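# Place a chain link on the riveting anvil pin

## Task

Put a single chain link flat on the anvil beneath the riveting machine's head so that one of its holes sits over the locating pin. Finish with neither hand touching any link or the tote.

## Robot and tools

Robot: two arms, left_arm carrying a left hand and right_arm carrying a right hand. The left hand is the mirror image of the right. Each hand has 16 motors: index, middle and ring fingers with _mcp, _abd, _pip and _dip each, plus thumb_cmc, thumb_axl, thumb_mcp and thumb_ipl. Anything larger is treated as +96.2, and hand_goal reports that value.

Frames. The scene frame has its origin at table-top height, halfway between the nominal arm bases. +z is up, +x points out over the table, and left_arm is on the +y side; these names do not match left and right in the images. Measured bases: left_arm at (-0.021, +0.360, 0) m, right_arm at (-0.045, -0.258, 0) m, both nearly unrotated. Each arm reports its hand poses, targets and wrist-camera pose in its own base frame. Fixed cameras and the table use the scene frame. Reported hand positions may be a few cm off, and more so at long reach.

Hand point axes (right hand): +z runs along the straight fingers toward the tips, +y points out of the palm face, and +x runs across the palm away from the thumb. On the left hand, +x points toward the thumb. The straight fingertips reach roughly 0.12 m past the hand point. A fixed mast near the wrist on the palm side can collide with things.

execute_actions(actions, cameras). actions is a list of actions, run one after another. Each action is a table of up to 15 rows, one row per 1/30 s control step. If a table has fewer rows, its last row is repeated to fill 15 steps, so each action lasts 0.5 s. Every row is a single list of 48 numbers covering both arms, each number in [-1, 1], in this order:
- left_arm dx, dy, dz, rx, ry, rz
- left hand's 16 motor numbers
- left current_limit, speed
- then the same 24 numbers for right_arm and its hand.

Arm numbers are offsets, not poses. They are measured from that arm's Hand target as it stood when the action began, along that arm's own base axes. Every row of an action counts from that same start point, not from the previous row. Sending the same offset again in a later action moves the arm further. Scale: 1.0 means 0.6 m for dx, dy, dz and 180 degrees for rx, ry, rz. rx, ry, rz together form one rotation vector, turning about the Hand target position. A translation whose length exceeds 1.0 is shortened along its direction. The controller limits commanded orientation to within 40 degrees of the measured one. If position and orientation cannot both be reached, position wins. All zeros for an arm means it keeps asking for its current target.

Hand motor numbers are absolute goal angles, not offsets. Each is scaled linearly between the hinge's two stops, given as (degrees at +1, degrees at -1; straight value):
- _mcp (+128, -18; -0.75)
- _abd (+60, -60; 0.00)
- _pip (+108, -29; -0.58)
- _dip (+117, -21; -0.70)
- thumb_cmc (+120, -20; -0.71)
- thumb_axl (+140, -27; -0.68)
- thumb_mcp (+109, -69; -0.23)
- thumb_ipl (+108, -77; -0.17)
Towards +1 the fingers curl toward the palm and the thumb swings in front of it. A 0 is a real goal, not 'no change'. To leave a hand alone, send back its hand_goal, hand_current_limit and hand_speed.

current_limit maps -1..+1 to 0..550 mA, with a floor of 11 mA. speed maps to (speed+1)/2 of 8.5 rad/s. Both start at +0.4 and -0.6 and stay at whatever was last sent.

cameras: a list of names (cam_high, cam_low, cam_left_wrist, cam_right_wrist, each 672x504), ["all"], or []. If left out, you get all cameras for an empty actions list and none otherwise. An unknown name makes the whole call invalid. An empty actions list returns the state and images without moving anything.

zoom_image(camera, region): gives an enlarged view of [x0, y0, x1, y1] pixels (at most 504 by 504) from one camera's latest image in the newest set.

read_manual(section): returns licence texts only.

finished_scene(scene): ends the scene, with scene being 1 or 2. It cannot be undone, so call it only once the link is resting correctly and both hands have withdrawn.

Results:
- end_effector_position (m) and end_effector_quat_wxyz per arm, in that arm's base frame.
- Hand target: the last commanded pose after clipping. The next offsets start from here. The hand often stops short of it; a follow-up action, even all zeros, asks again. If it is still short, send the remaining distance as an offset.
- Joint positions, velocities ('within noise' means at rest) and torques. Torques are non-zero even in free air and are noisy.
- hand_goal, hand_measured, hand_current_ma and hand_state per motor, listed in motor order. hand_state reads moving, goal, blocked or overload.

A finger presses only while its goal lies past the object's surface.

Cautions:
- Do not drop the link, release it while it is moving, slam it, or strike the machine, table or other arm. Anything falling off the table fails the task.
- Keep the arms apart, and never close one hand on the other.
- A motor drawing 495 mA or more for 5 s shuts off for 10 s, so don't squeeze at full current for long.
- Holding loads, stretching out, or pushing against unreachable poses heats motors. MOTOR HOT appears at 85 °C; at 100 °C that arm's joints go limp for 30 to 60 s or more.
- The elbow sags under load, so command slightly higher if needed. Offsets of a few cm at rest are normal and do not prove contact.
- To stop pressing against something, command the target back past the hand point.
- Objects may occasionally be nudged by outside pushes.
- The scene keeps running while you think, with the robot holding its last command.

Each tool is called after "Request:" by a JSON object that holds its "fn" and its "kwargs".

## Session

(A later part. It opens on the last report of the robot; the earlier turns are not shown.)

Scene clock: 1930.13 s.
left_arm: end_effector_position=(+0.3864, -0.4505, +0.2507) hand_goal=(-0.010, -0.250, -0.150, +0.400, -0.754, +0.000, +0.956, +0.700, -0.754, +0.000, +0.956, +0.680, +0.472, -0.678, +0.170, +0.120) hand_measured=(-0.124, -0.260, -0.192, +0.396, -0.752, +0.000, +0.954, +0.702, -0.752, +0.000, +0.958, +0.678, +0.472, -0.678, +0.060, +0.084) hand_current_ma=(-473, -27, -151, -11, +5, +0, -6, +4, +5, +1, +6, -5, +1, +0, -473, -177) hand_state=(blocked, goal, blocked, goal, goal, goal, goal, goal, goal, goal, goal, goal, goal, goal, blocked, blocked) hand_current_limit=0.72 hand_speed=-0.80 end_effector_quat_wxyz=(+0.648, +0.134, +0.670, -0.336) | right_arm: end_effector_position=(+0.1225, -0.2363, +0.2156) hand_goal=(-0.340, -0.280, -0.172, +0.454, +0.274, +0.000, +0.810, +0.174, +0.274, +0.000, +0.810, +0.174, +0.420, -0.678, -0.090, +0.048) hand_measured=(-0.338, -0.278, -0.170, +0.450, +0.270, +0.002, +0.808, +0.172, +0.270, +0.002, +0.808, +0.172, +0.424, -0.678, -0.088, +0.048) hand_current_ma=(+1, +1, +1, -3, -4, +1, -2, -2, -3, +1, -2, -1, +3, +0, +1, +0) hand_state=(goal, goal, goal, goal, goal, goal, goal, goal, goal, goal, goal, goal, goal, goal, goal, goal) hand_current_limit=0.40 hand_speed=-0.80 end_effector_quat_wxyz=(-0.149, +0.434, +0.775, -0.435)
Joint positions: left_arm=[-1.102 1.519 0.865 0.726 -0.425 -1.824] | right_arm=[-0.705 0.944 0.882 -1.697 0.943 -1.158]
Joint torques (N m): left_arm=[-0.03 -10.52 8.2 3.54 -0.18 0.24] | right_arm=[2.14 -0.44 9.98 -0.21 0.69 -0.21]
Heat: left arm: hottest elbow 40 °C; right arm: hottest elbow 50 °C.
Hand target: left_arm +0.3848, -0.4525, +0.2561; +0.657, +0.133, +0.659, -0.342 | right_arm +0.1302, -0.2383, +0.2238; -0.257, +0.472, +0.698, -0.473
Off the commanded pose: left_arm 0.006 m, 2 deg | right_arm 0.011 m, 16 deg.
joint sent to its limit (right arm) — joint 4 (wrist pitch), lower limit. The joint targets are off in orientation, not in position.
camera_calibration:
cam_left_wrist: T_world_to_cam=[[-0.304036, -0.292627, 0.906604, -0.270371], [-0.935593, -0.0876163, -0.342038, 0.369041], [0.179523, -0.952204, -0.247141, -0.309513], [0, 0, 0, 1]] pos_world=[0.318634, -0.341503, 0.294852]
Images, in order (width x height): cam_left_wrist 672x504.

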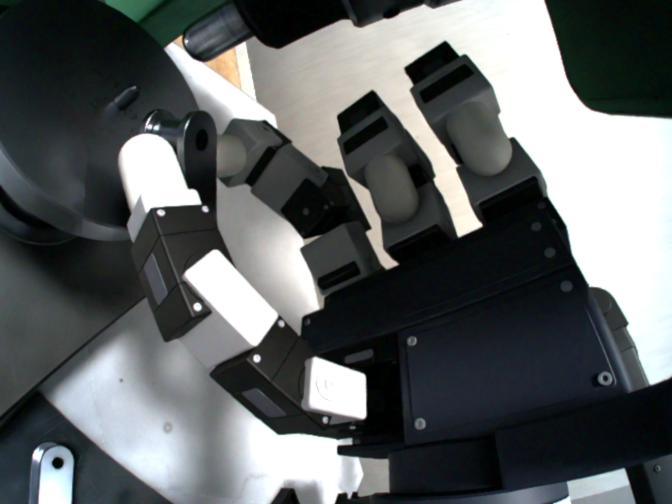

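Request:
{"fn": "execute_actions", "kwargs": {"actions": [[[0.0,0.0,-0.010,0,0,0,-0.01,-0.25,-0.15,0.40,-0.753,0,0.956,0.70,-0.753,0,0.956,0.68,0.473,-0.678,0.17,0.12,0.72,-0.8,0,0,0,0,0,0,-0.34,-0.28,-0.172,0.454,0.274,0,0.81,0.174,0.274,0,0.81,0.174,0.42,-0.678,-0.09,0.049,0.4,-0.8]]], "cameras": ["cam_left_wrist"]}}

Request:
{"fn": "zoom_image", "kwargs": {"camera": "cam_left_wrist", "region": [90, 80, 270, 280]}}

Scene clock: 1934.13 s.
left_arm: end_effector_position=(+0.3864, -0.4505, +0.2466) hand_goal=(-0.010, -0.250, -0.150, +0.400, -0.754, +0.000, +0.956, +0.700, -0.754, +0.000, +0.956, +0.680, +0.472, -0.678, +0.170, +0.120) hand_measured=(-0.124, -0.260, -0.192, +0.396, -0.752, +0.000, +0.954, +0.702, -0.752, +0.000, +0.958, +0.678, +0.472, -0.678, +0.060, +0.084) hand_current_ma=(-473, -27, -151, -11, +5, +0, -6, +4, +5, +1, +6, -5, +1, +0, -473, -177) hand_state=(blocked, goal, blocked, goal, goal, goal, goal, goal, goal, goal, goal, goal, goal, goal, blocked, blocked) hand_current_limit=0.72 hand_speed=-0.80 end_effector_quat_wxyz=(+0.648, +0.133, +0.670, -0.337) | right_arm: end_effector_position=(+0.1225, -0.2363, +0.2156) hand_goal=(-0.340, -0.280, -0.172, +0.454, +0.274, +0.000, +0.810, +0.174, +0.274, +0.000, +0.810, +0.174, +0.420, -0.678, -0.090, +0.048) hand_measured=(-0.338, -0.278, -0.170, +0.450, +0.270, +0.002, +0.808, +0.172, +0.270, +0.002, +0.808, +0.172, +0.424, -0.678, -0.088, +0.048) hand_current_ma=(+1, +1, +1, -3, -4, +1, -2, -2, -3, +1, -2, -1, +3, +0, +1, +0) hand_state=(goal, goal, goal, goal, goal, goal, goal, goal, goal, goal, goal, goal, goal, goal, goal, goal) hand_current_limit=0.40 hand_speed=-0.80 end_effector_quat_wxyz=(-0.149, +0.434, +0.775, -0.435)
Joint positions: left_arm=[-1.102 1.528 0.859 0.743 -0.425 -1.824] | right_arm=[-0.705 0.944 0.882 -1.697 0.943 -1.158]
Joint torques (N m): left_arm=[0.03 -9.99 7.94 3.58 -0.17 0.26] | right_arm=[2.26 -0.44 10.02 -0.2 0.69 -0.21]
Heat: left arm: hottest elbow 40 °C; right arm: hottest elbow 50 °C.
Hand target: left_arm +0.3848, -0.4524, +0.2500; +0.657, +0.133, +0.659, -0.342 | right_arm +0.1302, -0.2383, +0.2238; -0.257, +0.472, +0.698, -0.473
Off the commanded pose: left_arm 0.004 m, 2 deg | right_arm 0.011 m, 16 deg.
joint sent to its limit (right arm) — joint 4 (wrist pitch), lower limit. The joint targets are off in orientation, not in position.
camera_calibration:
cam_left_wrist: T_world_to_cam=[[-0.305185, -0.290472, 0.906911, -0.265223], [-0.935149, -0.0884781, -0.343026, 0.367372], [0.179881, -0.952784, -0.244633, -0.311471], [0, 0, 0, 1]] pos_world=[0.318633, -0.3413, 0.290356]
Images, in order (width x height): cam_left_wrist 672x504.

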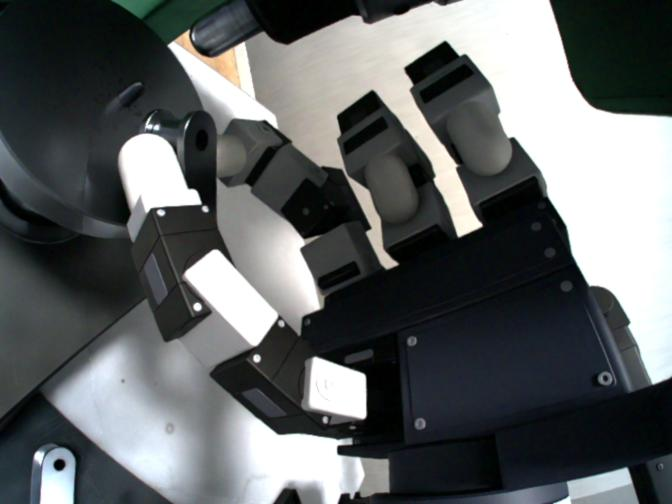

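Scaled by 2.520 from the camera's 672x504 image, which has a finer 960x720 frame.

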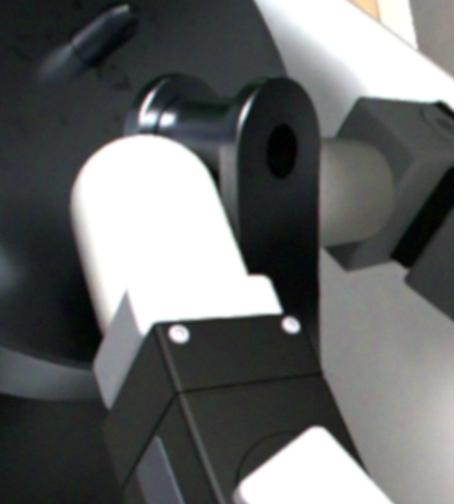

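Request:
{"fn": "execute_actions", "kwargs": {"actions": [[[0.0,0.0,-0.009,0,0,0,-0.01,-0.25,-0.15,0.40,-0.753,0,0.956,0.70,-0.753,0,0.956,0.68,0.473,-0.678,0.17,0.12,0.72,-0.8,0,0,0,0,0,0,-0.34,-0.28,-0.172,0.454,0.274,0,0.81,0.174,0.274,0,0.81,0.174,0.42,-0.678,-0.09,0.049,0.4,-0.8]]], "cameras": ["cam_left_wrist"]}}

Request:
{"fn": "zoom_image", "kwargs": {"camera": "cam_left_wrist", "region": [90, 80, 270, 280]}}

Scene clock: 1938.47 s.
left_arm: end_effector_position=(+0.3866, -0.4508, +0.2443) hand_goal=(-0.010, -0.250, -0.150, +0.400, -0.754, +0.000, +0.956, +0.700, -0.754, +0.000, +0.956, +0.680, +0.472, -0.678, +0.170, +0.120) hand_measured=(-0.124, -0.260, -0.192, +0.396, -0.752, +0.000, +0.954, +0.702, -0.752, +0.000, +0.958, +0.678, +0.474, -0.678, +0.060, +0.084) hand_current_ma=(-473, -27, -151, -10, +5, +0, -6, +4, +5, +1, +6, -5, +3, +1, -473, -177) hand_state=(blocked, goal, blocked, goal, goal, goal, goal, goal, goal, goal, goal, goal, goal, goal, blocked, blocked) hand_current_limit=0.72 hand_speed=-0.80 end_effector_quat_wxyz=(+0.650, +0.132, +0.667, -0.339) | right_arm: end_effector_position=(+0.1225, -0.2363, +0.2156) hand_goal=(-0.340, -0.280, -0.172, +0.454, +0.274, +0.000, +0.810, +0.174, +0.274, +0.000, +0.810, +0.174, +0.420, -0.678, -0.090, +0.048) hand_measured=(-0.338, -0.278, -0.170, +0.450, +0.270, +0.002, +0.808, +0.172, +0.270, +0.002, +0.808, +0.172, +0.424, -0.678, -0.088, +0.048) hand_current_ma=(+1, +1, +1, -3, -4, +1, -2, -2, -3, +1, -2, -1, +3, +0, +1, +0) hand_state=(goal, goal, goal, goal, goal, goal, goal, goal, goal, goal, goal, goal, goal, goal, goal, goal) hand_current_limit=0.40 hand_speed=-0.80 end_effector_quat_wxyz=(-0.149, +0.434, +0.775, -0.435)
Joint positions: left_arm=[-1.102 1.535 0.855 0.762 -0.425 -1.822] | right_arm=[-0.705 0.944 0.882 -1.697 0.943 -1.158]
Joint torques (N m): left_arm=[0.03 -10.29 7.82 3.54 -0.2 0.26] | right_arm=[2.14 -0.5 10.02 -0.2 0.69 -0.21]
Heat: left arm: hottest elbow 40 °C; right arm: hottest elbow 50 °C.
Hand target: left_arm +0.3848, -0.4525, +0.2445; +0.657, +0.133, +0.659, -0.342 | right_arm +0.1302, -0.2383, +0.2238; -0.257, +0.472, +0.698, -0.473
Off the commanded pose: left_arm 0.002 m, 1 deg | right_arm 0.011 m, 16 deg.
joint sent to its limit (right arm) — joint 4 (wrist pitch), lower limit. The joint targets are off in orientation, not in position.
camera_calibration:
cam_left_wrist: T_world_to_cam=[[-0.308833, -0.285946, 0.907115, -0.2598], [-0.933743, -0.0903069, -0.346366, 0.366185], [0.180961, -0.953981, -0.23911, -0.314654], [0, 0, 0, 1]] pos_world=[0.318628, -0.341394, 0.287266]
Images, in order (width x height): cam_left_wrist 672x504.

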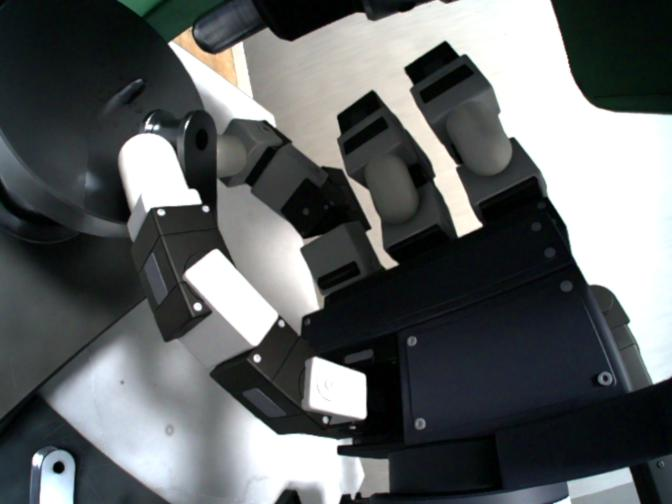

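Scaled by 2.520 from the camera's 672x504 image, which has a finer 960x720 frame.

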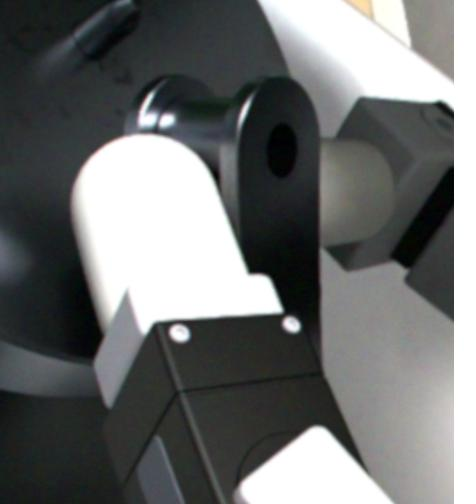

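Request:
{"fn": "execute_actions", "kwargs": {"actions": [[[0.0,0.0,-0.008,0,0,0,-0.01,-0.25,-0.15,0.40,-0.753,0,0.956,0.70,-0.753,0,0.956,0.68,0.473,-0.678,0.17,0.12,0.72,-0.8,0,0,0,0,0,0,-0.34,-0.28,-0.172,0.454,0.274,0,0.81,0.174,0.274,0,0.81,0.174,0.42,-0.678,-0.09,0.049,0.4,-0.8]]], "cameras": ["cam_left_wrist","cam_high","cam_low"]}}

Request:
{"fn": "zoom_image", "kwargs": {"camera": "cam_left_wrist", "region": [90, 80, 270, 280]}}

Scene clock: 1980.47 s.
left_arm: end_effector_position=(+0.3867, -0.4511, +0.2438) hand_goal=(-0.010, -0.250, -0.150, +0.400, -0.754, +0.000, +0.956, +0.700, -0.754, +0.000, +0.956, +0.680, +0.472, -0.678, +0.170, +0.120) hand_measured=(-0.124, -0.260, -0.192, +0.398, -0.752, +0.000, +0.954, +0.702, -0.752, +0.000, +0.958, +0.678, +0.476, -0.676, +0.060, +0.084) hand_current_ma=(-473, -27, -151, -6, +5, +0, -6, +4, +5, +1, +6, -5, +8, +3, -473, -177) hand_state=(blocked, goal, blocked, goal, goal, goal, goal, goal, goal, goal, goal, goal, goal, goal, blocked, blocked) hand_current_limit=0.72 hand_speed=-0.80 end_effector_quat_wxyz=(+0.652, +0.130, +0.664, -0.341) | right_arm: end_effector_position=(+0.1225, -0.2363, +0.2156) hand_goal=(-0.340, -0.280, -0.172, +0.454, +0.274, +0.000, +0.810, +0.174, +0.274, +0.000, +0.810, +0.174, +0.420, -0.678, -0.090, +0.048) hand_measured=(-0.338, -0.278, -0.170, +0.450, +0.270, +0.002, +0.808, +0.172, +0.270, +0.002, +0.808, +0.172, +0.424, -0.678, -0.088, +0.048) hand_current_ma=(+1, +1, +1, -3, -4, +1, -2, -2, -3, +1, -2, -1, +3, +0, +1, +0) hand_state=(goal, goal, goal, goal, goal, goal, goal, goal, goal, goal, goal, goal, goal, goal, goal, goal) hand_current_limit=0.40 hand_speed=-0.80 end_effector_quat_wxyz=(-0.149, +0.434, +0.775, -0.435)
Joint positions: left_arm=[-1.102 1.541 0.853 0.78 -0.425 -1.822] | right_arm=[-0.705 0.944 0.882 -1.697 0.943 -1.158]
Joint torques (N m): left_arm=[0.15 -9.64 7.51 3.37 -0.17 0.26] | right_arm=[2.26 -0.38 10 -0.21 0.69 -0.21]
Heat: left arm: hottest elbow 39 °C; right arm: hottest elbow 51 °C.
Hand target: left_arm +0.3849, -0.4525, +0.2399; +0.657, +0.133, +0.659, -0.342 | right_arm +0.1302, -0.2383, +0.2238; -0.257, +0.472, +0.698, -0.473
Off the commanded pose: left_arm 0.005 m, 1 deg | right_arm 0.011 m, 16 deg.
joint sent to its limit (right arm) — joint 4 (wrist pitch), lower limit. The joint targets are off in orientation, not in position.
camera_calibration:
cam_left_wrist: T_world_to_cam=[[-0.313105, -0.277503, 0.908272, -0.254149], [-0.932111, -0.0935125, -0.349893, 0.36493], [0.182031, -0.956163, -0.229384, -0.318858], [0, 0, 0, 1]] pos_world=[0.318622, -0.341282, 0.285381]
Images, in order (width x height): cam_high 672x504, cam_low 672x504, cam_left_wrist 672x504.

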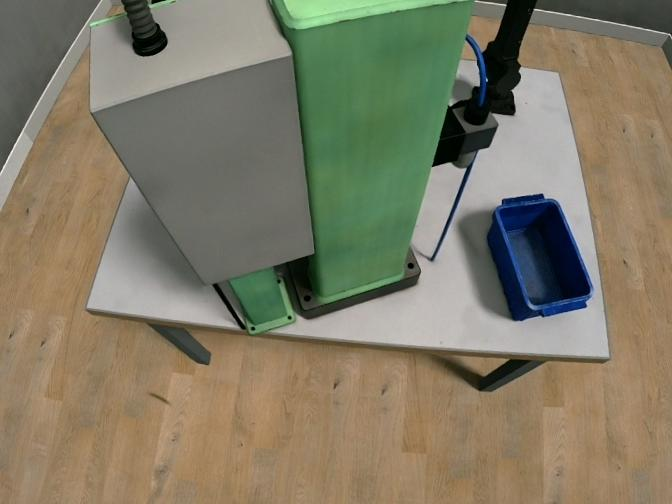

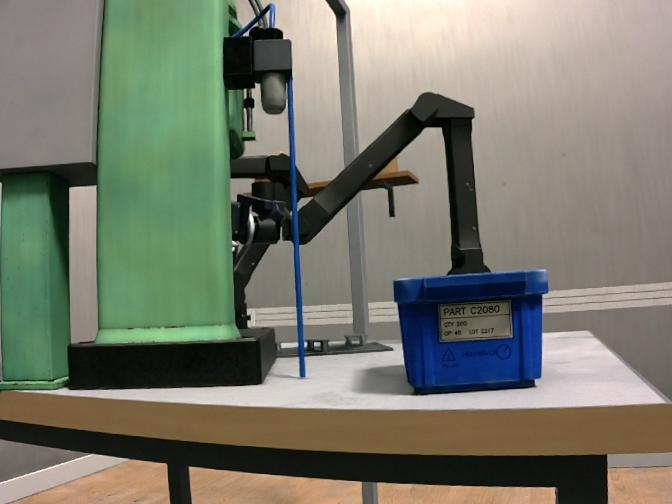

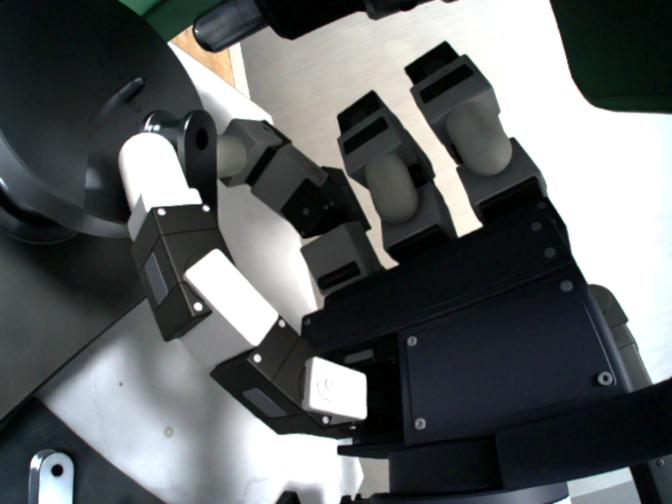

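Scaled by 2.520 from the camera's 672x504 image, which has a finer 960x720 frame.

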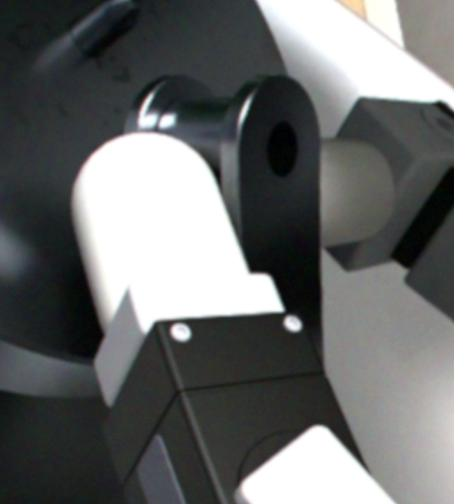

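Request:
{"fn": "zoom_image", "kwargs": {"camera": "cam_left_wrist", "region": [60, 0, 320, 195]}}

Scaled by 1.938 from the camera's 672x504 image, which has a finer 960x720 frame.

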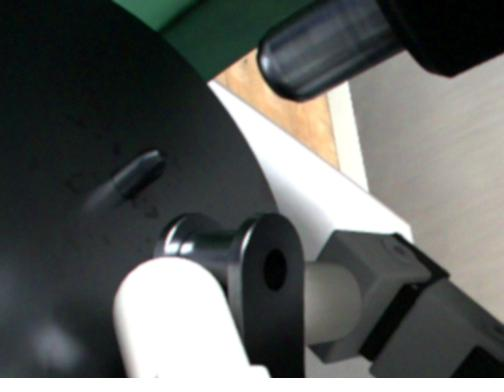

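Request:
{"fn": "execute_actions", "kwargs": {"actions": [[[0.0,0.0,0.045,0,0,0,-0.01,-0.25,-0.15,0.40,-0.753,0,0.956,0.70,-0.753,0,0.956,0.68,0.473,-0.678,0.17,0.12,0.72,-0.8,0,0,0,0,0,0,-0.34,-0.28,-0.172,0.454,0.274,0,0.81,0.174,0.274,0,0.81,0.174,0.42,-0.678,-0.09,0.049,0.4,-0.8]]], "cameras": ["cam_left_wrist"]}}

Request:
{"fn": "zoom_image", "kwargs": {"camera": "cam_left_wrist", "region": [90, 30, 290, 230]}}

Scene clock: 2099.73 s.
left_arm: end_effector_position=(+0.3851, -0.4476, +0.2490) hand_goal=(-0.010, -0.250, -0.150, +0.400, -0.754, +0.000, +0.956, +0.700, -0.754, +0.000, +0.956, +0.680, +0.472, -0.678, +0.170, +0.120) hand_measured=(-0.124, -0.260, -0.192, +0.396, -0.752, +0.000, +0.954, +0.702, -0.752, +0.000, +0.958, +0.678, +0.474, -0.676, +0.060, +0.084) hand_current_ma=(-473, -27, -151, -7, +5, +0, -6, +4, +5, +1, +6, -5, +6, +3, -473, -177) hand_state=(blocked, goal, blocked, goal, goal, goal, goal, goal, goal, goal, goal, goal, goal, goal, blocked, blocked) hand_current_limit=0.72 hand_speed=-0.80 end_effector_quat_wxyz=(+0.649, +0.132, +0.669, -0.338) | right_arm: end_effector_position=(+0.1225, -0.2363, +0.2156) hand_goal=(-0.340, -0.280, -0.172, +0.454, +0.274, +0.000, +0.810, +0.174, +0.274, +0.000, +0.810, +0.174, +0.420, -0.678, -0.090, +0.048) hand_measured=(-0.338, -0.278, -0.170, +0.450, +0.270, +0.002, +0.808, +0.172, +0.270, +0.002, +0.808, +0.172, +0.424, -0.678, -0.088, +0.048) hand_current_ma=(+1, +1, +1, -3, -4, +1, -2, -2, -3, +1, -2, -1, +3, +0, +1, +0) hand_state=(goal, goal, goal, goal, goal, goal, goal, goal, goal, goal, goal, goal, goal, goal, goal, goal) hand_current_limit=0.40 hand_speed=-0.80 end_effector_quat_wxyz=(-0.149, +0.434, +0.775, -0.435)
Joint positions: left_arm=[-1.102 1.517 0.853 0.743 -0.426 -1.824] | right_arm=[-0.705 0.944 0.882 -1.697 0.943 -1.158]
Joint torques (N m): left_arm=[0.09 -11.93 10.29 1.44 -0.16 0.25] | right_arm=[2.2 -0.44 9.99 -0.2 0.69 -0.22]
Heat: left arm: hottest elbow 38 °C; right arm: hottest elbow 51 °C.
Hand target: left_arm +0.3848, -0.4525, +0.2670; +0.657, +0.133, +0.659, -0.342 | right_arm +0.1302, -0.2383, +0.2238; -0.257, +0.472, +0.698, -0.473
Off the commanded pose: left_arm 0.018 m, 1 deg | right_arm 0.011 m, 16 deg.
joint sent to its limit (right arm) — joint 4 (wrist pitch), lower limit. The joint targets are off in orientation, not in position.
camera_calibration:
cam_left_wrist: T_world_to_cam=[[-0.306216, -0.287773, 0.907424, -0.265566], [-0.934455, -0.0911022, -0.34423, 0.366157], [0.181728, -0.953356, -0.241014, -0.309779], [0, 0, 0, 1]] pos_world=[0.317133, -0.338394, 0.292362]
Images, in order (width x height): cam_left_wrist 672x504.

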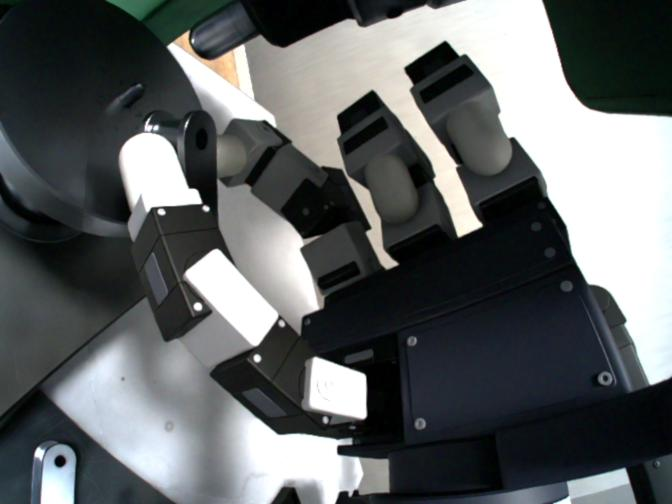

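Scaled by 2.520 from the camera's 672x504 image, which has a finer 960x720 frame.

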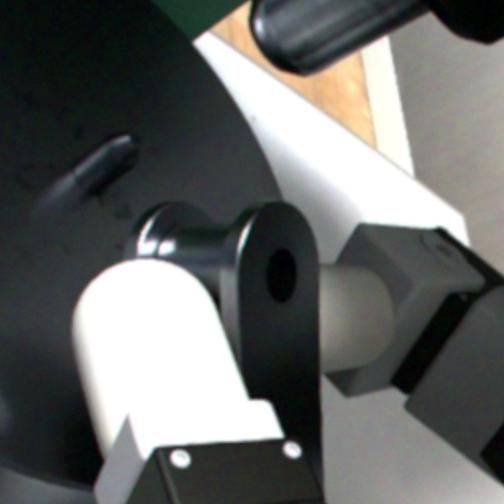

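Request:
{"fn": "execute_actions", "kwargs": {"actions": [[[0.040,0.023,0.006,0,0,0,-0.01,-0.25,-0.15,0.40,-0.753,0,0.956,0.70,-0.753,0,0.956,0.68,0.473,-0.678,0.17,0.12,0.72,-0.8,0,0,0,0,0,0,-0.34,-0.28,-0.172,0.454,0.274,0,0.81,0.174,0.274,0,0.81,0.174,0.42,-0.678,-0.09,0.049,0.4,-0.8]]], "cameras": ["cam_left_wrist"]}}

Request:
{"fn": "zoom_image", "kwargs": {"camera": "cam_left_wrist", "region": [90, 30, 290, 230]}}

Scene clock: 2105.93 s.
left_arm: end_effector_position=(+0.4043, -0.4363, +0.2515) hand_goal=(-0.010, -0.250, -0.150, +0.400, -0.754, +0.000, +0.956, +0.700, -0.754, +0.000, +0.956, +0.680, +0.472, -0.678, +0.170, +0.120) hand_measured=(-0.122, -0.260, -0.192, +0.396, -0.752, +0.000, +0.954, +0.702, -0.752, +0.000, +0.958, +0.678, +0.476, -0.676, +0.060, +0.084) hand_current_ma=(-473, -27, -151, -10, +4, +0, -6, +4, +4, +1, +6, -5, +9, +5, -473, -177) hand_state=(blocked, goal, blocked, goal, goal, goal, goal, goal, goal, goal, goal, goal, goal, goal, blocked, blocked) hand_current_limit=0.72 hand_speed=-0.80 end_effector_quat_wxyz=(+0.649, +0.135, +0.669, -0.337) | right_arm: end_effector_position=(+0.1225, -0.2363, +0.2156) hand_goal=(-0.340, -0.280, -0.172, +0.454, +0.274, +0.000, +0.810, +0.174, +0.274, +0.000, +0.810, +0.174, +0.420, -0.678, -0.090, +0.048) hand_measured=(-0.338, -0.278, -0.170, +0.450, +0.270, +0.002, +0.808, +0.172, +0.270, +0.002, +0.808, +0.172, +0.424, -0.678, -0.088, +0.048) hand_current_ma=(+1, +1, +1, -3, -4, +1, -2, -2, -3, +1, -2, -1, +3, +0, +1, +0) hand_state=(goal, goal, goal, goal, goal, goal, goal, goal, goal, goal, goal, goal, goal, goal, goal, goal) hand_current_limit=0.40 hand_speed=-0.80 end_effector_quat_wxyz=(-0.149, +0.434, +0.775, -0.435)
Joint positions: left_arm=[-1.051 1.509 0.853 0.731 -0.373 -1.824] | right_arm=[-0.705 0.944 0.882 -1.697 0.943 -1.158]
Joint torques (N m): left_arm=[0.67 -11.99 10.52 1.5 0.1 0.19] | right_arm=[2.2 -0.44 10.03 -0.21 0.69 -0.21]
Heat: left arm: hottest elbow 39 °C; right arm: hottest elbow 51 °C.
Hand target: left_arm +0.4088, -0.4387, +0.2706; +0.657, +0.133, +0.659, -0.342 | right_arm +0.1302, -0.2383, +0.2238; -0.257, +0.472, +0.698, -0.473
Off the commanded pose: left_arm 0.020 m, 2 deg | right_arm 0.011 m, 16 deg.
joint sent to its limit (right arm) — joint 4 (wrist pitch), lower limit. The joint targets are off in orientation, not in position.
camera_calibration:
cam_left_wrist: T_world_to_cam=[[-0.308469, -0.292073, 0.905285, -0.259021], [-0.934164, -0.086471, -0.346208, 0.388307], [0.179399, -0.952479, -0.246171, -0.299249], [0, 0, 0, 1]] pos_world=[0.336527, -0.327104, 0.295257]
Images, in order (width x height): cam_left_wrist 672x504.

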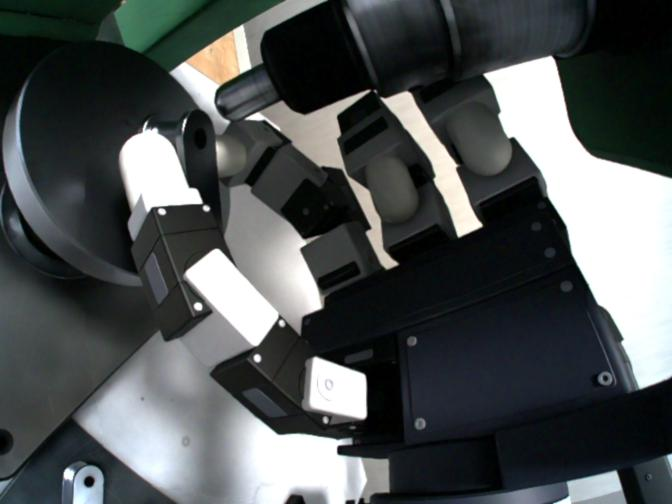

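Scaled by 2.520 from the camera's 672x504 image, which has a finer 960x720 frame.

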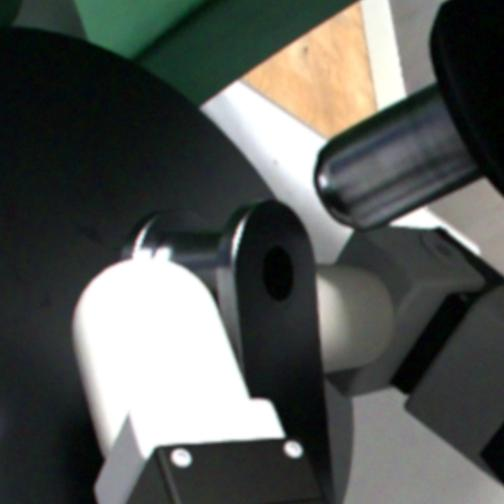

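Request:
{"fn": "execute_actions", "kwargs": {"actions": [[[0.004,0.0,0.010,0,0,0,-0.01,-0.25,-0.15,0.40,-0.753,0,0.956,0.70,-0.753,0,0.956,0.68,0.473,-0.678,0.17,0.12,0.72,-0.8,0,0,0,0,0,0,-0.34,-0.28,-0.172,0.454,0.274,0,0.81,0.174,0.274,0,0.81,0.174,0.42,-0.678,-0.09,0.049,0.4,-0.8]]], "cameras": ["cam_left_wrist"]}}

Request:
{"fn": "zoom_image", "kwargs": {"camera": "cam_left_wrist", "region": [90, 30, 290, 230]}}

Scene clock: 2114.93 s.
left_arm: end_effector_position=(+0.4032, -0.4364, +0.2512) hand_goal=(-0.010, -0.250, -0.150, +0.400, -0.754, +0.000, +0.956, +0.700, -0.754, +0.000, +0.956, +0.680, +0.472, -0.678, +0.170, +0.120) hand_measured=(-0.122, -0.260, -0.192, +0.396, -0.752, +0.000, +0.954, +0.702, -0.752, +0.000, +0.958, +0.678, +0.476, -0.676, +0.060, +0.084) hand_current_ma=(-473, -27, -151, -10, +4, +0, -6, +4, +4, +1, +6, -5, +9, +5, -473, -177) hand_state=(blocked, goal, blocked, goal, goal, goal, goal, goal, goal, goal, goal, goal, goal, goal, blocked, blocked) hand_current_limit=0.72 hand_speed=-0.80 end_effector_quat_wxyz=(+0.645, +0.140, +0.672, -0.336) | right_arm: end_effector_position=(+0.1225, -0.2363, +0.2156) hand_goal=(-0.340, -0.280, -0.172, +0.454, +0.274, +0.000, +0.810, +0.174, +0.274, +0.000, +0.810, +0.174, +0.420, -0.678, -0.090, +0.048) hand_measured=(-0.338, -0.278, -0.170, +0.450, +0.270, +0.002, +0.808, +0.172, +0.270, +0.002, +0.808, +0.172, +0.424, -0.678, -0.088, +0.048) hand_current_ma=(+1, +1, +1, -3, -4, +1, -2, -2, -3, +1, -2, -1, +3, +0, +1, +0) hand_state=(goal, goal, goal, goal, goal, goal, goal, goal, goal, goal, goal, goal, goal, goal, goal, goal) hand_current_limit=0.40 hand_speed=-0.80 end_effector_quat_wxyz=(-0.149, +0.434, +0.775, -0.435)
Joint positions: left_arm=[-1.051 1.503 0.853 0.711 -0.365 -1.824] | right_arm=[-0.705 0.944 0.882 -1.697 0.943 -1.158]
Joint torques (N m): left_arm=[0.97 -11.75 11.48 1.63 0.07 0.21] | right_arm=[2.2 -0.44 10.02 -0.2 0.68 -0.21]
Heat: left arm: hottest elbow 39 °C; right arm: hottest elbow 51 °C.
Hand target: left_arm +0.4112, -0.4387, +0.2766; +0.657, +0.133, +0.659, -0.342 | right_arm +0.1302, -0.2383, +0.2238; -0.257, +0.472, +0.698, -0.473
Off the commanded pose: left_arm 0.027 m, 2 deg | right_arm 0.011 m, 16 deg.
joint sent to its limit (right arm) — joint 4 (wrist pitch), lower limit. The joint targets are off in orientation, not in position.
camera_calibration:
cam_left_wrist: T_world_to_cam=[[-0.305267, -0.300168, 0.903721, -0.263599], [-0.936862, -0.0753454, -0.341487, 0.391913], [0.170595, -0.950906, -0.258215, -0.292069], [0, 0, 0, 1]] pos_world=[0.336525, -0.327326, 0.296637]
Images, in order (width x height): cam_left_wrist 672x504.

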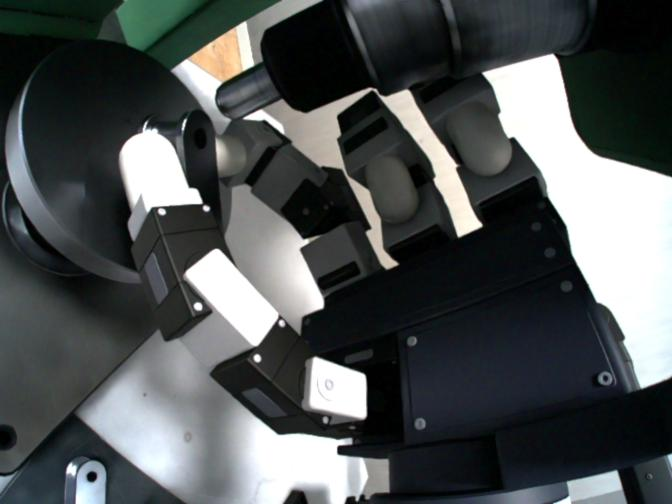

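Scaled by 2.520 from the camera's 672x504 image, which has a finer 960x720 frame.

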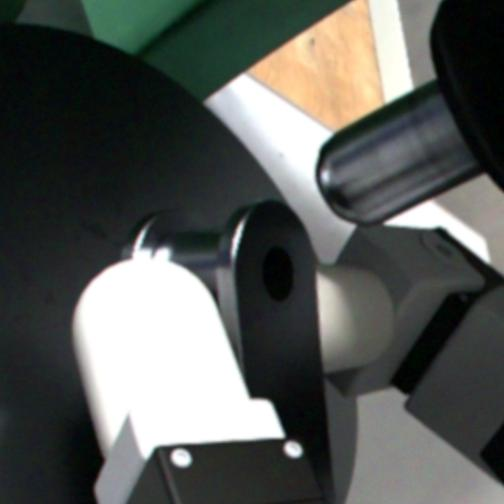

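Request:
{"fn": "execute_actions", "kwargs": {"actions": [[[0.0,0.0,0.012,0,0,0,-0.01,-0.25,-0.15,0.40,-0.753,0,0.956,0.70,-0.753,0,0.956,0.68,0.473,-0.678,0.17,0.12,0.72,-0.8,0,0,0,0,0,0,-0.34,-0.28,-0.172,0.454,0.274,0,0.81,0.174,0.274,0,0.81,0.174,0.42,-0.678,-0.09,0.049,0.4,-0.8]]], "cameras": ["cam_left_wrist"]}}

Request:
{"fn": "zoom_image", "kwargs": {"camera": "cam_left_wrist", "region": [90, 30, 290, 230]}}

Scene clock: 2120.13 s.
left_arm: end_effector_position=(+0.4018, -0.4352, +0.2543) hand_goal=(-0.010, -0.250, -0.150, +0.400, -0.754, +0.000, +0.956, +0.700, -0.754, +0.000, +0.956, +0.680, +0.472, -0.678, +0.170, +0.120) hand_measured=(-0.122, -0.260, -0.192, +0.396, -0.752, +0.000, +0.954, +0.702, -0.752, +0.000, +0.958, +0.678, +0.476, -0.676, +0.060, +0.084) hand_current_ma=(-473, -27, -151, -10, +4, +0, -6, +4, +4, +1, +6, -5, +9, +5, -473, -177) hand_state=(blocked, goal, blocked, goal, goal, goal, goal, goal, goal, goal, goal, goal, goal, goal, blocked, blocked) hand_current_limit=0.72 hand_speed=-0.80 end_effector_quat_wxyz=(+0.642, +0.143, +0.674, -0.335) | right_arm: end_effector_position=(+0.1225, -0.2363, +0.2156) hand_goal=(-0.340, -0.280, -0.172, +0.454, +0.274, +0.000, +0.810, +0.174, +0.274, +0.000, +0.810, +0.174, +0.420, -0.678, -0.090, +0.048) hand_measured=(-0.338, -0.278, -0.170, +0.450, +0.270, +0.002, +0.808, +0.172, +0.270, +0.002, +0.808, +0.172, +0.424, -0.678, -0.088, +0.048) hand_current_ma=(+1, +1, +1, -3, -4, +1, -2, -2, -3, +1, -2, -1, +3, +0, +1, +0) hand_state=(goal, goal, goal, goal, goal, goal, goal, goal, goal, goal, goal, goal, goal, goal, goal, goal) hand_current_limit=0.40 hand_speed=-0.80 end_effector_quat_wxyz=(-0.149, +0.434, +0.775, -0.435)
Joint positions: left_arm=[-1.051 1.489 0.853 0.69 -0.36 -1.824] | right_arm=[-0.705 0.944 0.882 -1.697 0.943 -1.158]
Joint torques (N m): left_arm=[1.14 -11.87 12.33 1.55 0.08 0.21] | right_arm=[2.2 -0.38 10 -0.2 0.69 -0.21]
Heat: left arm: hottest elbow 40 °C; right arm: hottest elbow 51 °C.
Hand target: left_arm +0.4112, -0.4387, +0.2838; +0.657, +0.133, +0.659, -0.342 | right_arm +0.1302, -0.2383, +0.2238; -0.257, +0.472, +0.698, -0.473
Off the commanded pose: left_arm 0.031 m, 3 deg | right_arm 0.011 m, 16 deg.
joint sent to its limit (right arm) — joint 4 (wrist pitch), lower limit. The joint targets are off in orientation, not in position.
camera_calibration:
cam_left_wrist: T_world_to_cam=[[-0.303346, -0.305018, 0.902743, -0.269175], [-0.938432, -0.0687258, -0.338559, 0.394581], [0.165309, -0.949863, -0.265391, -0.285465], [0, 0, 0, 1]] pos_world=[0.335824, -0.326138, 0.300825]
Images, in order (width x height): cam_left_wrist 672x504.

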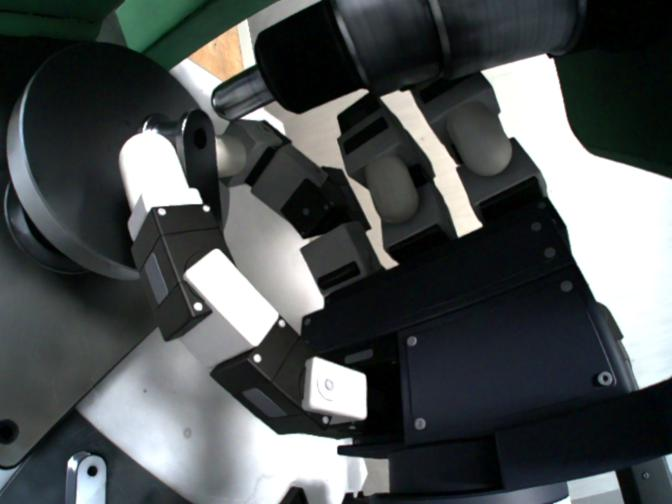

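Scaled by 2.520 from the camera's 672x504 image, which has a finer 960x720 frame.

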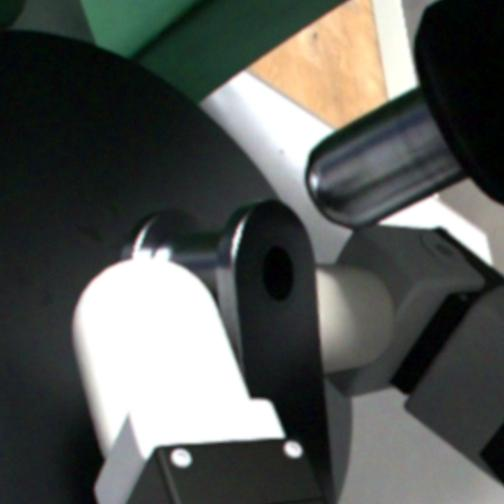

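Request:
{"fn": "execute_actions", "kwargs": {"actions": [[[0.005,0.0,0.008,0,0,0,-0.01,-0.25,-0.15,0.40,-0.753,0,0.956,0.70,-0.753,0,0.956,0.68,0.473,-0.678,0.17,0.12,0.72,-0.8,0,0,0,0,0,0,-0.34,-0.28,-0.172,0.454,0.274,0,0.81,0.174,0.274,0,0.81,0.174,0.42,-0.678,-0.09,0.049,0.4,-0.8]]], "cameras": ["cam_left_wrist"]}}

Request:
{"fn": "zoom_image", "kwargs": {"camera": "cam_left_wrist", "region": [90, 30, 290, 230]}}

Scene clock: 2125.37 s.
left_arm: end_effector_position=(+0.4023, -0.4347, +0.2530) hand_goal=(-0.010, -0.250, -0.150, +0.400, -0.754, +0.000, +0.956, +0.700, -0.754, +0.000, +0.956, +0.680, +0.472, -0.678, +0.170, +0.120) hand_measured=(-0.122, -0.260, -0.192, +0.396, -0.752, +0.000, +0.954, +0.702, -0.752, +0.000, +0.958, +0.678, +0.476, -0.676, +0.060, +0.084) hand_current_ma=(-473, -27, -151, -10, +4, +0, -6, +4, +4, +1, +6, -5, +9, +5, -473, -177) hand_state=(blocked, goal, blocked, goal, goal, goal, goal, goal, goal, goal, goal, goal, goal, goal, blocked, blocked) hand_current_limit=0.72 hand_speed=-0.80 end_effector_quat_wxyz=(+0.639, +0.147, +0.677, -0.334) | right_arm: end_effector_position=(+0.1225, -0.2363, +0.2156) hand_goal=(-0.340, -0.280, -0.172, +0.454, +0.274, +0.000, +0.810, +0.174, +0.274, +0.000, +0.810, +0.174, +0.420, -0.678, -0.090, +0.048) hand_measured=(-0.338, -0.278, -0.170, +0.450, +0.270, +0.002, +0.808, +0.172, +0.270, +0.002, +0.808, +0.172, +0.424, -0.678, -0.088, +0.048) hand_current_ma=(+1, +1, +1, -3, -4, +1, -2, -2, -3, +1, -2, -1, +3, +0, +1, +0) hand_state=(goal, goal, goal, goal, goal, goal, goal, goal, goal, goal, goal, goal, goal, goal, goal, goal) hand_current_limit=0.40 hand_speed=-0.80 end_effector_quat_wxyz=(-0.149, +0.434, +0.775, -0.435)
Joint positions: left_arm=[-1.048 1.486 0.853 0.676 -0.353 -1.824] | right_arm=[-0.705 0.944 0.882 -1.697 0.943 -1.158]
Joint torques (N m): left_arm=[1.26 -12.1 13.19 1.62 0.08 0.22] | right_arm=[2.14 -0.38 10 -0.2 0.69 -0.21]
Heat: left arm: hottest elbow 40 °C; right arm: hottest elbow 51 °C.
Hand target: left_arm +0.4142, -0.4387, +0.2886; +0.657, +0.133, +0.659, -0.342 | right_arm +0.1302, -0.2383, +0.2238; -0.257, +0.472, +0.698, -0.473
Off the commanded pose: left_arm 0.038 m, 3 deg | right_arm 0.011 m, 16 deg.
joint sent to its limit (right arm) — joint 4 (wrist pitch), lower limit. The joint targets are off in orientation, not in position.
camera_calibration:
cam_left_wrist: T_world_to_cam=[[-0.300047, -0.312543, 0.90127, -0.271768], [-0.940484, -0.0611166, -0.334296, 0.397711], [0.159565, -0.947935, -0.275604, -0.279683], [0, 0, 0, 1]] pos_world=[0.337125, -0.325754, 0.300808]
Images, in order (width x height): cam_left_wrist 672x504.

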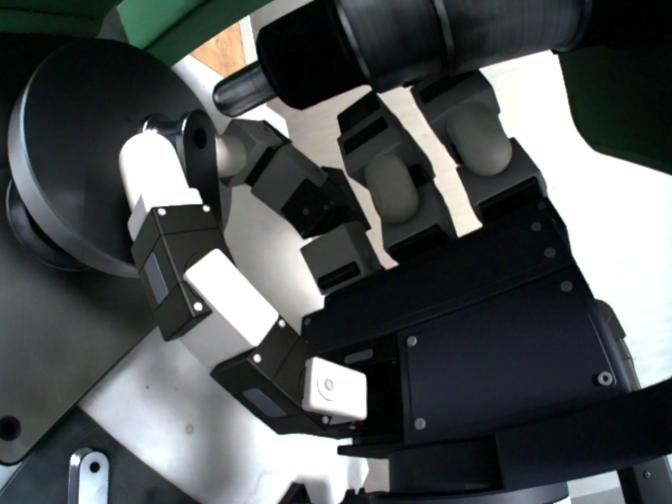

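Scaled by 2.520 from the camera's 672x504 image, which has a finer 960x720 frame.

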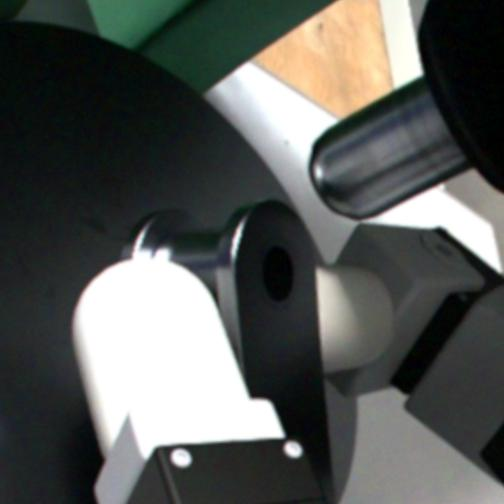

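Request:
{"fn": "execute_actions", "kwargs": {"actions": [[[0.0,0.0,0.008,0,0,0,-0.01,-0.25,-0.15,0.40,-0.753,0,0.956,0.70,-0.753,0,0.956,0.68,0.473,-0.678,0.17,0.12,0.72,-0.8,0,0,0,0,0,0,-0.34,-0.28,-0.172,0.454,0.274,0,0.81,0.174,0.274,0,0.81,0.174,0.42,-0.678,-0.09,0.049,0.4,-0.8]]], "cameras": ["cam_left_wrist"]}}

Request:
{"fn": "zoom_image", "kwargs": {"camera": "cam_left_wrist", "region": [90, 30, 290, 230]}}

Scene clock: 2139.47 s.
left_arm: end_effector_position=(+0.4015, -0.4332, +0.2557) hand_goal=(-0.010, -0.250, -0.150, +0.400, -0.754, +0.000, +0.956, +0.700, -0.754, +0.000, +0.956, +0.680, +0.472, -0.678, +0.170, +0.120) hand_measured=(-0.122, -0.260, -0.192, +0.396, -0.752, +0.000, +0.954, +0.702, -0.752, +0.000, +0.958, +0.678, +0.476, -0.676, +0.060, +0.084) hand_current_ma=(-473, -27, -151, -10, +4, +0, -6, +4, +4, +1, +6, -5, +9, +5, -473, -177) hand_state=(blocked, goal, blocked, goal, goal, goal, goal, goal, goal, goal, goal, goal, goal, goal, blocked, blocked) hand_current_limit=0.72 hand_speed=-0.80 end_effector_quat_wxyz=(+0.638, +0.148, +0.678, -0.333) | right_arm: end_effector_position=(+0.1225, -0.2363, +0.2156) hand_goal=(-0.340, -0.280, -0.172, +0.454, +0.274, +0.000, +0.810, +0.174, +0.274, +0.000, +0.810, +0.174, +0.420, -0.678, -0.090, +0.048) hand_measured=(-0.338, -0.278, -0.170, +0.450, +0.270, +0.002, +0.808, +0.172, +0.270, +0.002, +0.808, +0.172, +0.424, -0.678, -0.088, +0.048) hand_current_ma=(+1, +1, +1, -3, -4, +1, -2, -2, -3, +1, -2, -1, +3, +0, +1, +0) hand_state=(goal, goal, goal, goal, goal, goal, goal, goal, goal, goal, goal, goal, goal, goal, goal, goal) hand_current_limit=0.40 hand_speed=-0.80 end_effector_quat_wxyz=(-0.149, +0.434, +0.775, -0.435)
Joint positions: left_arm=[-1.048 1.476 0.853 0.662 -0.353 -1.824] | right_arm=[-0.705 0.944 0.882 -1.697 0.943 -1.158]
Joint torques (N m): left_arm=[1.44 -11.69 13.61 1.5 0.06 0.2] | right_arm=[2.26 -0.38 10 -0.21 0.69 -0.21]
Heat: left arm: hottest elbow 42 °C; right arm: hottest elbow 51 °C.
Hand target: left_arm +0.4142, -0.4388, +0.2932; +0.657, +0.133, +0.659, -0.342 | right_arm +0.1302, -0.2383, +0.2238; -0.257, +0.472, +0.698, -0.473
Off the commanded pose: left_arm 0.040 m, 4 deg | right_arm 0.011 m, 16 deg.
joint sent to its limit (right arm) — joint 4 (wrist pitch), lower limit. The joint targets are off in orientation, not in position.
camera_calibration:
cam_left_wrist: T_world_to_cam=[[-0.298468, -0.315237, 0.900856, -0.275729], [-0.94108, -0.060052, -0.332809, 0.398207], [0.159012, -0.947111, -0.27874, -0.275946], [0, 0, 0, 1]] pos_world=[0.336327, -0.324358, 0.304003]
Images, in order (width x height): cam_left_wrist 672x504.

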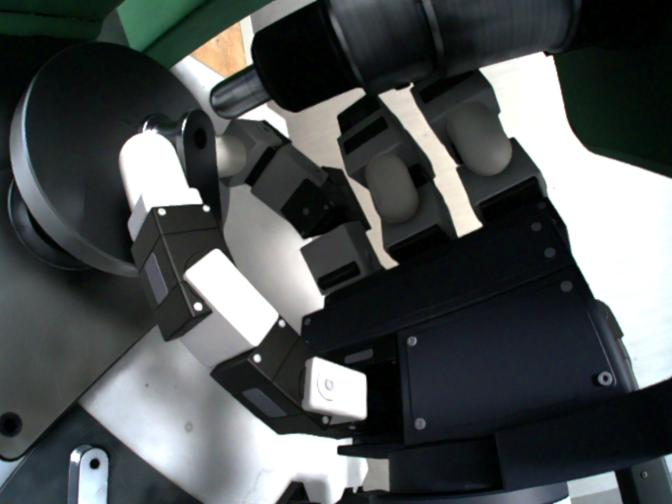

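Scaled by 2.520 from the camera's 672x504 image, which has a finer 960x720 frame.

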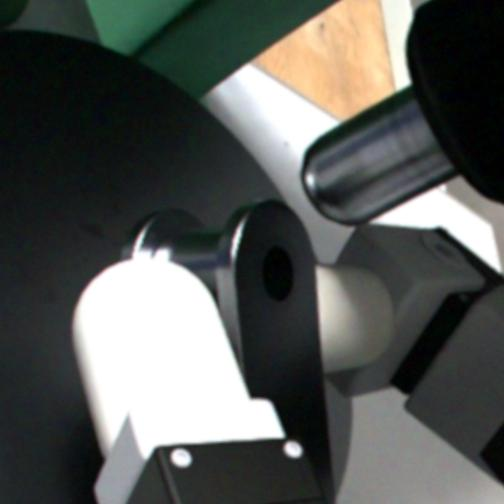

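Request:
{"fn": "execute_actions", "kwargs": {"actions": [[[-0.065,-0.030,0.0,0,0,0,-0.01,-0.25,-0.15,0.40,-0.753,0,0.956,0.70,-0.753,0,0.956,0.68,0.473,-0.678,0.17,0.12,0.72,-0.8,0,0,0,0,0,0,-0.34,-0.28,-0.172,0.454,0.274,0,0.81,0.174,0.274,0,0.81,0.174,0.42,-0.678,-0.09,0.049,0.4,-0.8]],[[0.01,0.003,-0.003,-0.029,0.107,0,-0.01,-0.25,-0.15,0.40,-0.753,0,0.956,0.70,-0.753,0,0.956,0.68,0.473,-0.678,0.17,0.12,0.72,-0.8,0,0,0,0,0,0,-0.34,-0.28,-0.172,0.454,0.274,0,0.81,0.174,0.274,0,0.81,0.174,0.42,-0.678,-0.09,0.049,0.4,-0.8]]], "cameras": ["cam_left_wrist"]}}

Request:
{"fn": "zoom_image", "kwargs": {"camera": "cam_left_wrist", "region": [90, 30, 290, 230]}}

Scene clock: 2151.50 s.
left_arm: end_effector_position=(+0.3711, -0.4460, +0.2620) hand_goal=(-0.010, -0.250, -0.150, +0.400, -0.754, +0.000, +0.956, +0.700, -0.754, +0.000, +0.956, +0.680, +0.472, -0.678, +0.170, +0.120) hand_measured=(-0.122, -0.260, -0.192, +0.392, -0.752, +0.000, +0.954, +0.702, -0.754, -0.002, +0.954, +0.678, +0.476, -0.676, +0.060, +0.084) hand_current_ma=(-473, -24, -153, -19, +4, +0, -5, +4, +1, -3, -4, -5, +13, +8, -473, -177) hand_state=(blocked, goal, blocked, goal, goal, goal, goal, goal, goal, goal, goal, goal, goal, goal, blocked, blocked) hand_current_limit=0.72 hand_speed=-0.80 end_effector_quat_wxyz=(+0.559, +0.091, +0.741, -0.360) | right_arm: end_effector_position=(+0.1225, -0.2363, +0.2156) hand_goal=(-0.340, -0.280, -0.172, +0.454, +0.274, +0.000, +0.810, +0.174, +0.274, +0.000, +0.810, +0.174, +0.420, -0.678, -0.090, +0.048) hand_measured=(-0.338, -0.278, -0.170, +0.450, +0.270, +0.002, +0.808, +0.172, +0.270, +0.002, +0.808, +0.172, +0.424, -0.678, -0.088, +0.048) hand_current_ma=(+1, +1, +1, -3, -4, +1, -2, -2, -3, +1, -2, -1, +3, +0, +1, +0) hand_state=(goal, goal, goal, goal, goal, goal, goal, goal, goal, goal, goal, goal, goal, goal, goal, goal) hand_current_limit=0.40 hand_speed=-0.80 end_effector_quat_wxyz=(-0.149, +0.434, +0.775, -0.435)
Joint positions: left_arm=[-1.095 1.395 0.943 0.326 -0.397 -2.071] | right_arm=[-0.705 0.944 0.882 -1.697 0.943 -1.158]
Joint torques (N m): left_arm=[0.5 -9.88 14.49 1.54 0.01 0.04] | right_arm=[2.08 -0.44 10 -0.2 0.69 -0.21]
Heat: left arm: hottest elbow 43 °C; right arm: hottest elbow 51 °C.
Hand target: left_arm +0.3813, -0.4548, +0.2914; +0.543, +0.044, +0.743, -0.389 | right_arm +0.1302, -0.2383, +0.2238; -0.257, +0.472, +0.698, -0.473
Off the commanded pose: left_arm 0.032 m, 7 deg | right_arm 0.011 m, 16 deg.
joint sent to its limit (left arm) — joint 6 (wrist roll), lower limit. The joint targets are off in orientation, not in position.
joint sent to its limit (right arm) — joint 4 (wrist pitch), lower limit. The joint targets are off in orientation, not in position.
camera_calibration:
cam_left_wrist: T_world_to_cam=[[-0.0768726, -0.274696, 0.958453, -0.373705], [-0.991824, -0.0771383, -0.101657, 0.321604], [0.101858, -0.958432, -0.26652, -0.268515], [0, 0, 0, 1]] pos_world=[0.317597, -0.3352, 0.319307]
Images, in order (width x height): cam_left_wrist 672x504.

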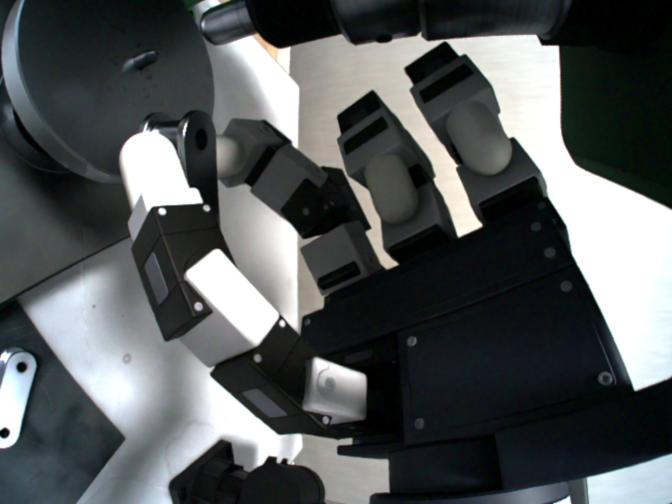

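Scaled by 2.520 from the camera's 672x504 image, which has a finer 960x720 frame.

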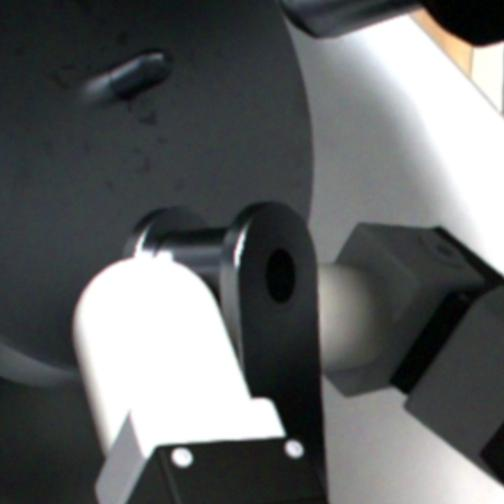

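Request:
{"fn": "execute_actions", "kwargs": {"actions": [[[0.0,0.0,-0.058,0,0,0,-0.01,-0.25,-0.15,0.40,-0.753,0,0.956,0.70,-0.753,0,0.956,0.68,0.473,-0.678,0.17,0.12,0.72,-0.8,0,0,0,0,0,0,-0.34,-0.28,-0.172,0.454,0.274,0,0.81,0.174,0.274,0,0.81,0.174,0.42,-0.678,-0.09,0.049,0.4,-0.8]]]}}

Scene clock: 2169.33 s.
left_arm: end_effector_position=(+0.3754, -0.4543, +0.2461) hand_goal=(-0.010, -0.250, -0.150, +0.400, -0.754, +0.000, +0.956, +0.700, -0.754, +0.000, +0.956, +0.680, +0.472, -0.678, +0.170, +0.120) hand_measured=(-0.122, -0.260, -0.192, +0.392, -0.752, +0.000, +0.954, +0.702, -0.754, -0.002, +0.954, +0.678, +0.478, -0.676, +0.060, +0.084) hand_current_ma=(-473, -24, -153, -19, +4, +0, -5, +4, +1, -3, -4, -5, +15, +9, -473, -177) hand_state=(blocked, goal, blocked, goal, goal, goal, goal, goal, goal, goal, goal, goal, goal, goal, blocked, blocked) hand_current_limit=0.72 hand_speed=-0.80 end_effector_quat_wxyz=(+0.559, +0.091, +0.741, -0.360) | right_arm: end_effector_position=(+0.1225, -0.2363, +0.2156) hand_goal=(-0.340, -0.280, -0.172, +0.454, +0.274, +0.000, +0.810, +0.174, +0.274, +0.000, +0.810, +0.174, +0.420, -0.678, -0.090, +0.048) hand_measured=(-0.338, -0.278, -0.170, +0.450, +0.270, +0.002, +0.808, +0.172, +0.270, +0.002, +0.808, +0.172, +0.424, -0.678, -0.088, +0.048) hand_current_ma=(+1, +1, +1, -3, -4, +1, -2, -2, -3, +1, -2, -1, +3, +0, +1, +0) hand_state=(goal, goal, goal, goal, goal, goal, goal, goal, goal, goal, goal, goal, goal, goal, goal, goal) hand_current_limit=0.40 hand_speed=-0.80 end_effector_quat_wxyz=(-0.149, +0.434, +0.775, -0.435)
Joint positions: left_arm=[-1.095 1.44 0.943 0.371 -0.397 -2.071] | right_arm=[-0.705 0.944 0.882 -1.697 0.943 -1.158]
Joint torques (N m): left_arm=[0.91 -10.87 9.52 3.47 -0.02 0.05] | right_arm=[2.32 -0.38 9.99 -0.18 0.69 -0.21]
Heat: left arm: hottest elbow 43 °C; right arm: hottest elbow 51 °C.
Hand target: left_arm +0.3813, -0.4548, +0.2567; +0.543, +0.044, +0.743, -0.389 | right_arm +0.1302, -0.2383, +0.2238; -0.257, +0.472, +0.698, -0.473
Off the commanded pose: left_arm 0.012 m, 7 deg | right_arm 0.011 m, 16 deg.
joint sent to its limit (left arm) — joint 6 (wrist roll), lower limit. The joint targets are off in orientation, not in position.
joint sent to its limit (right arm) — joint 4 (wrist pitch), lower limit. The joint targets are off in orientation, not in position.


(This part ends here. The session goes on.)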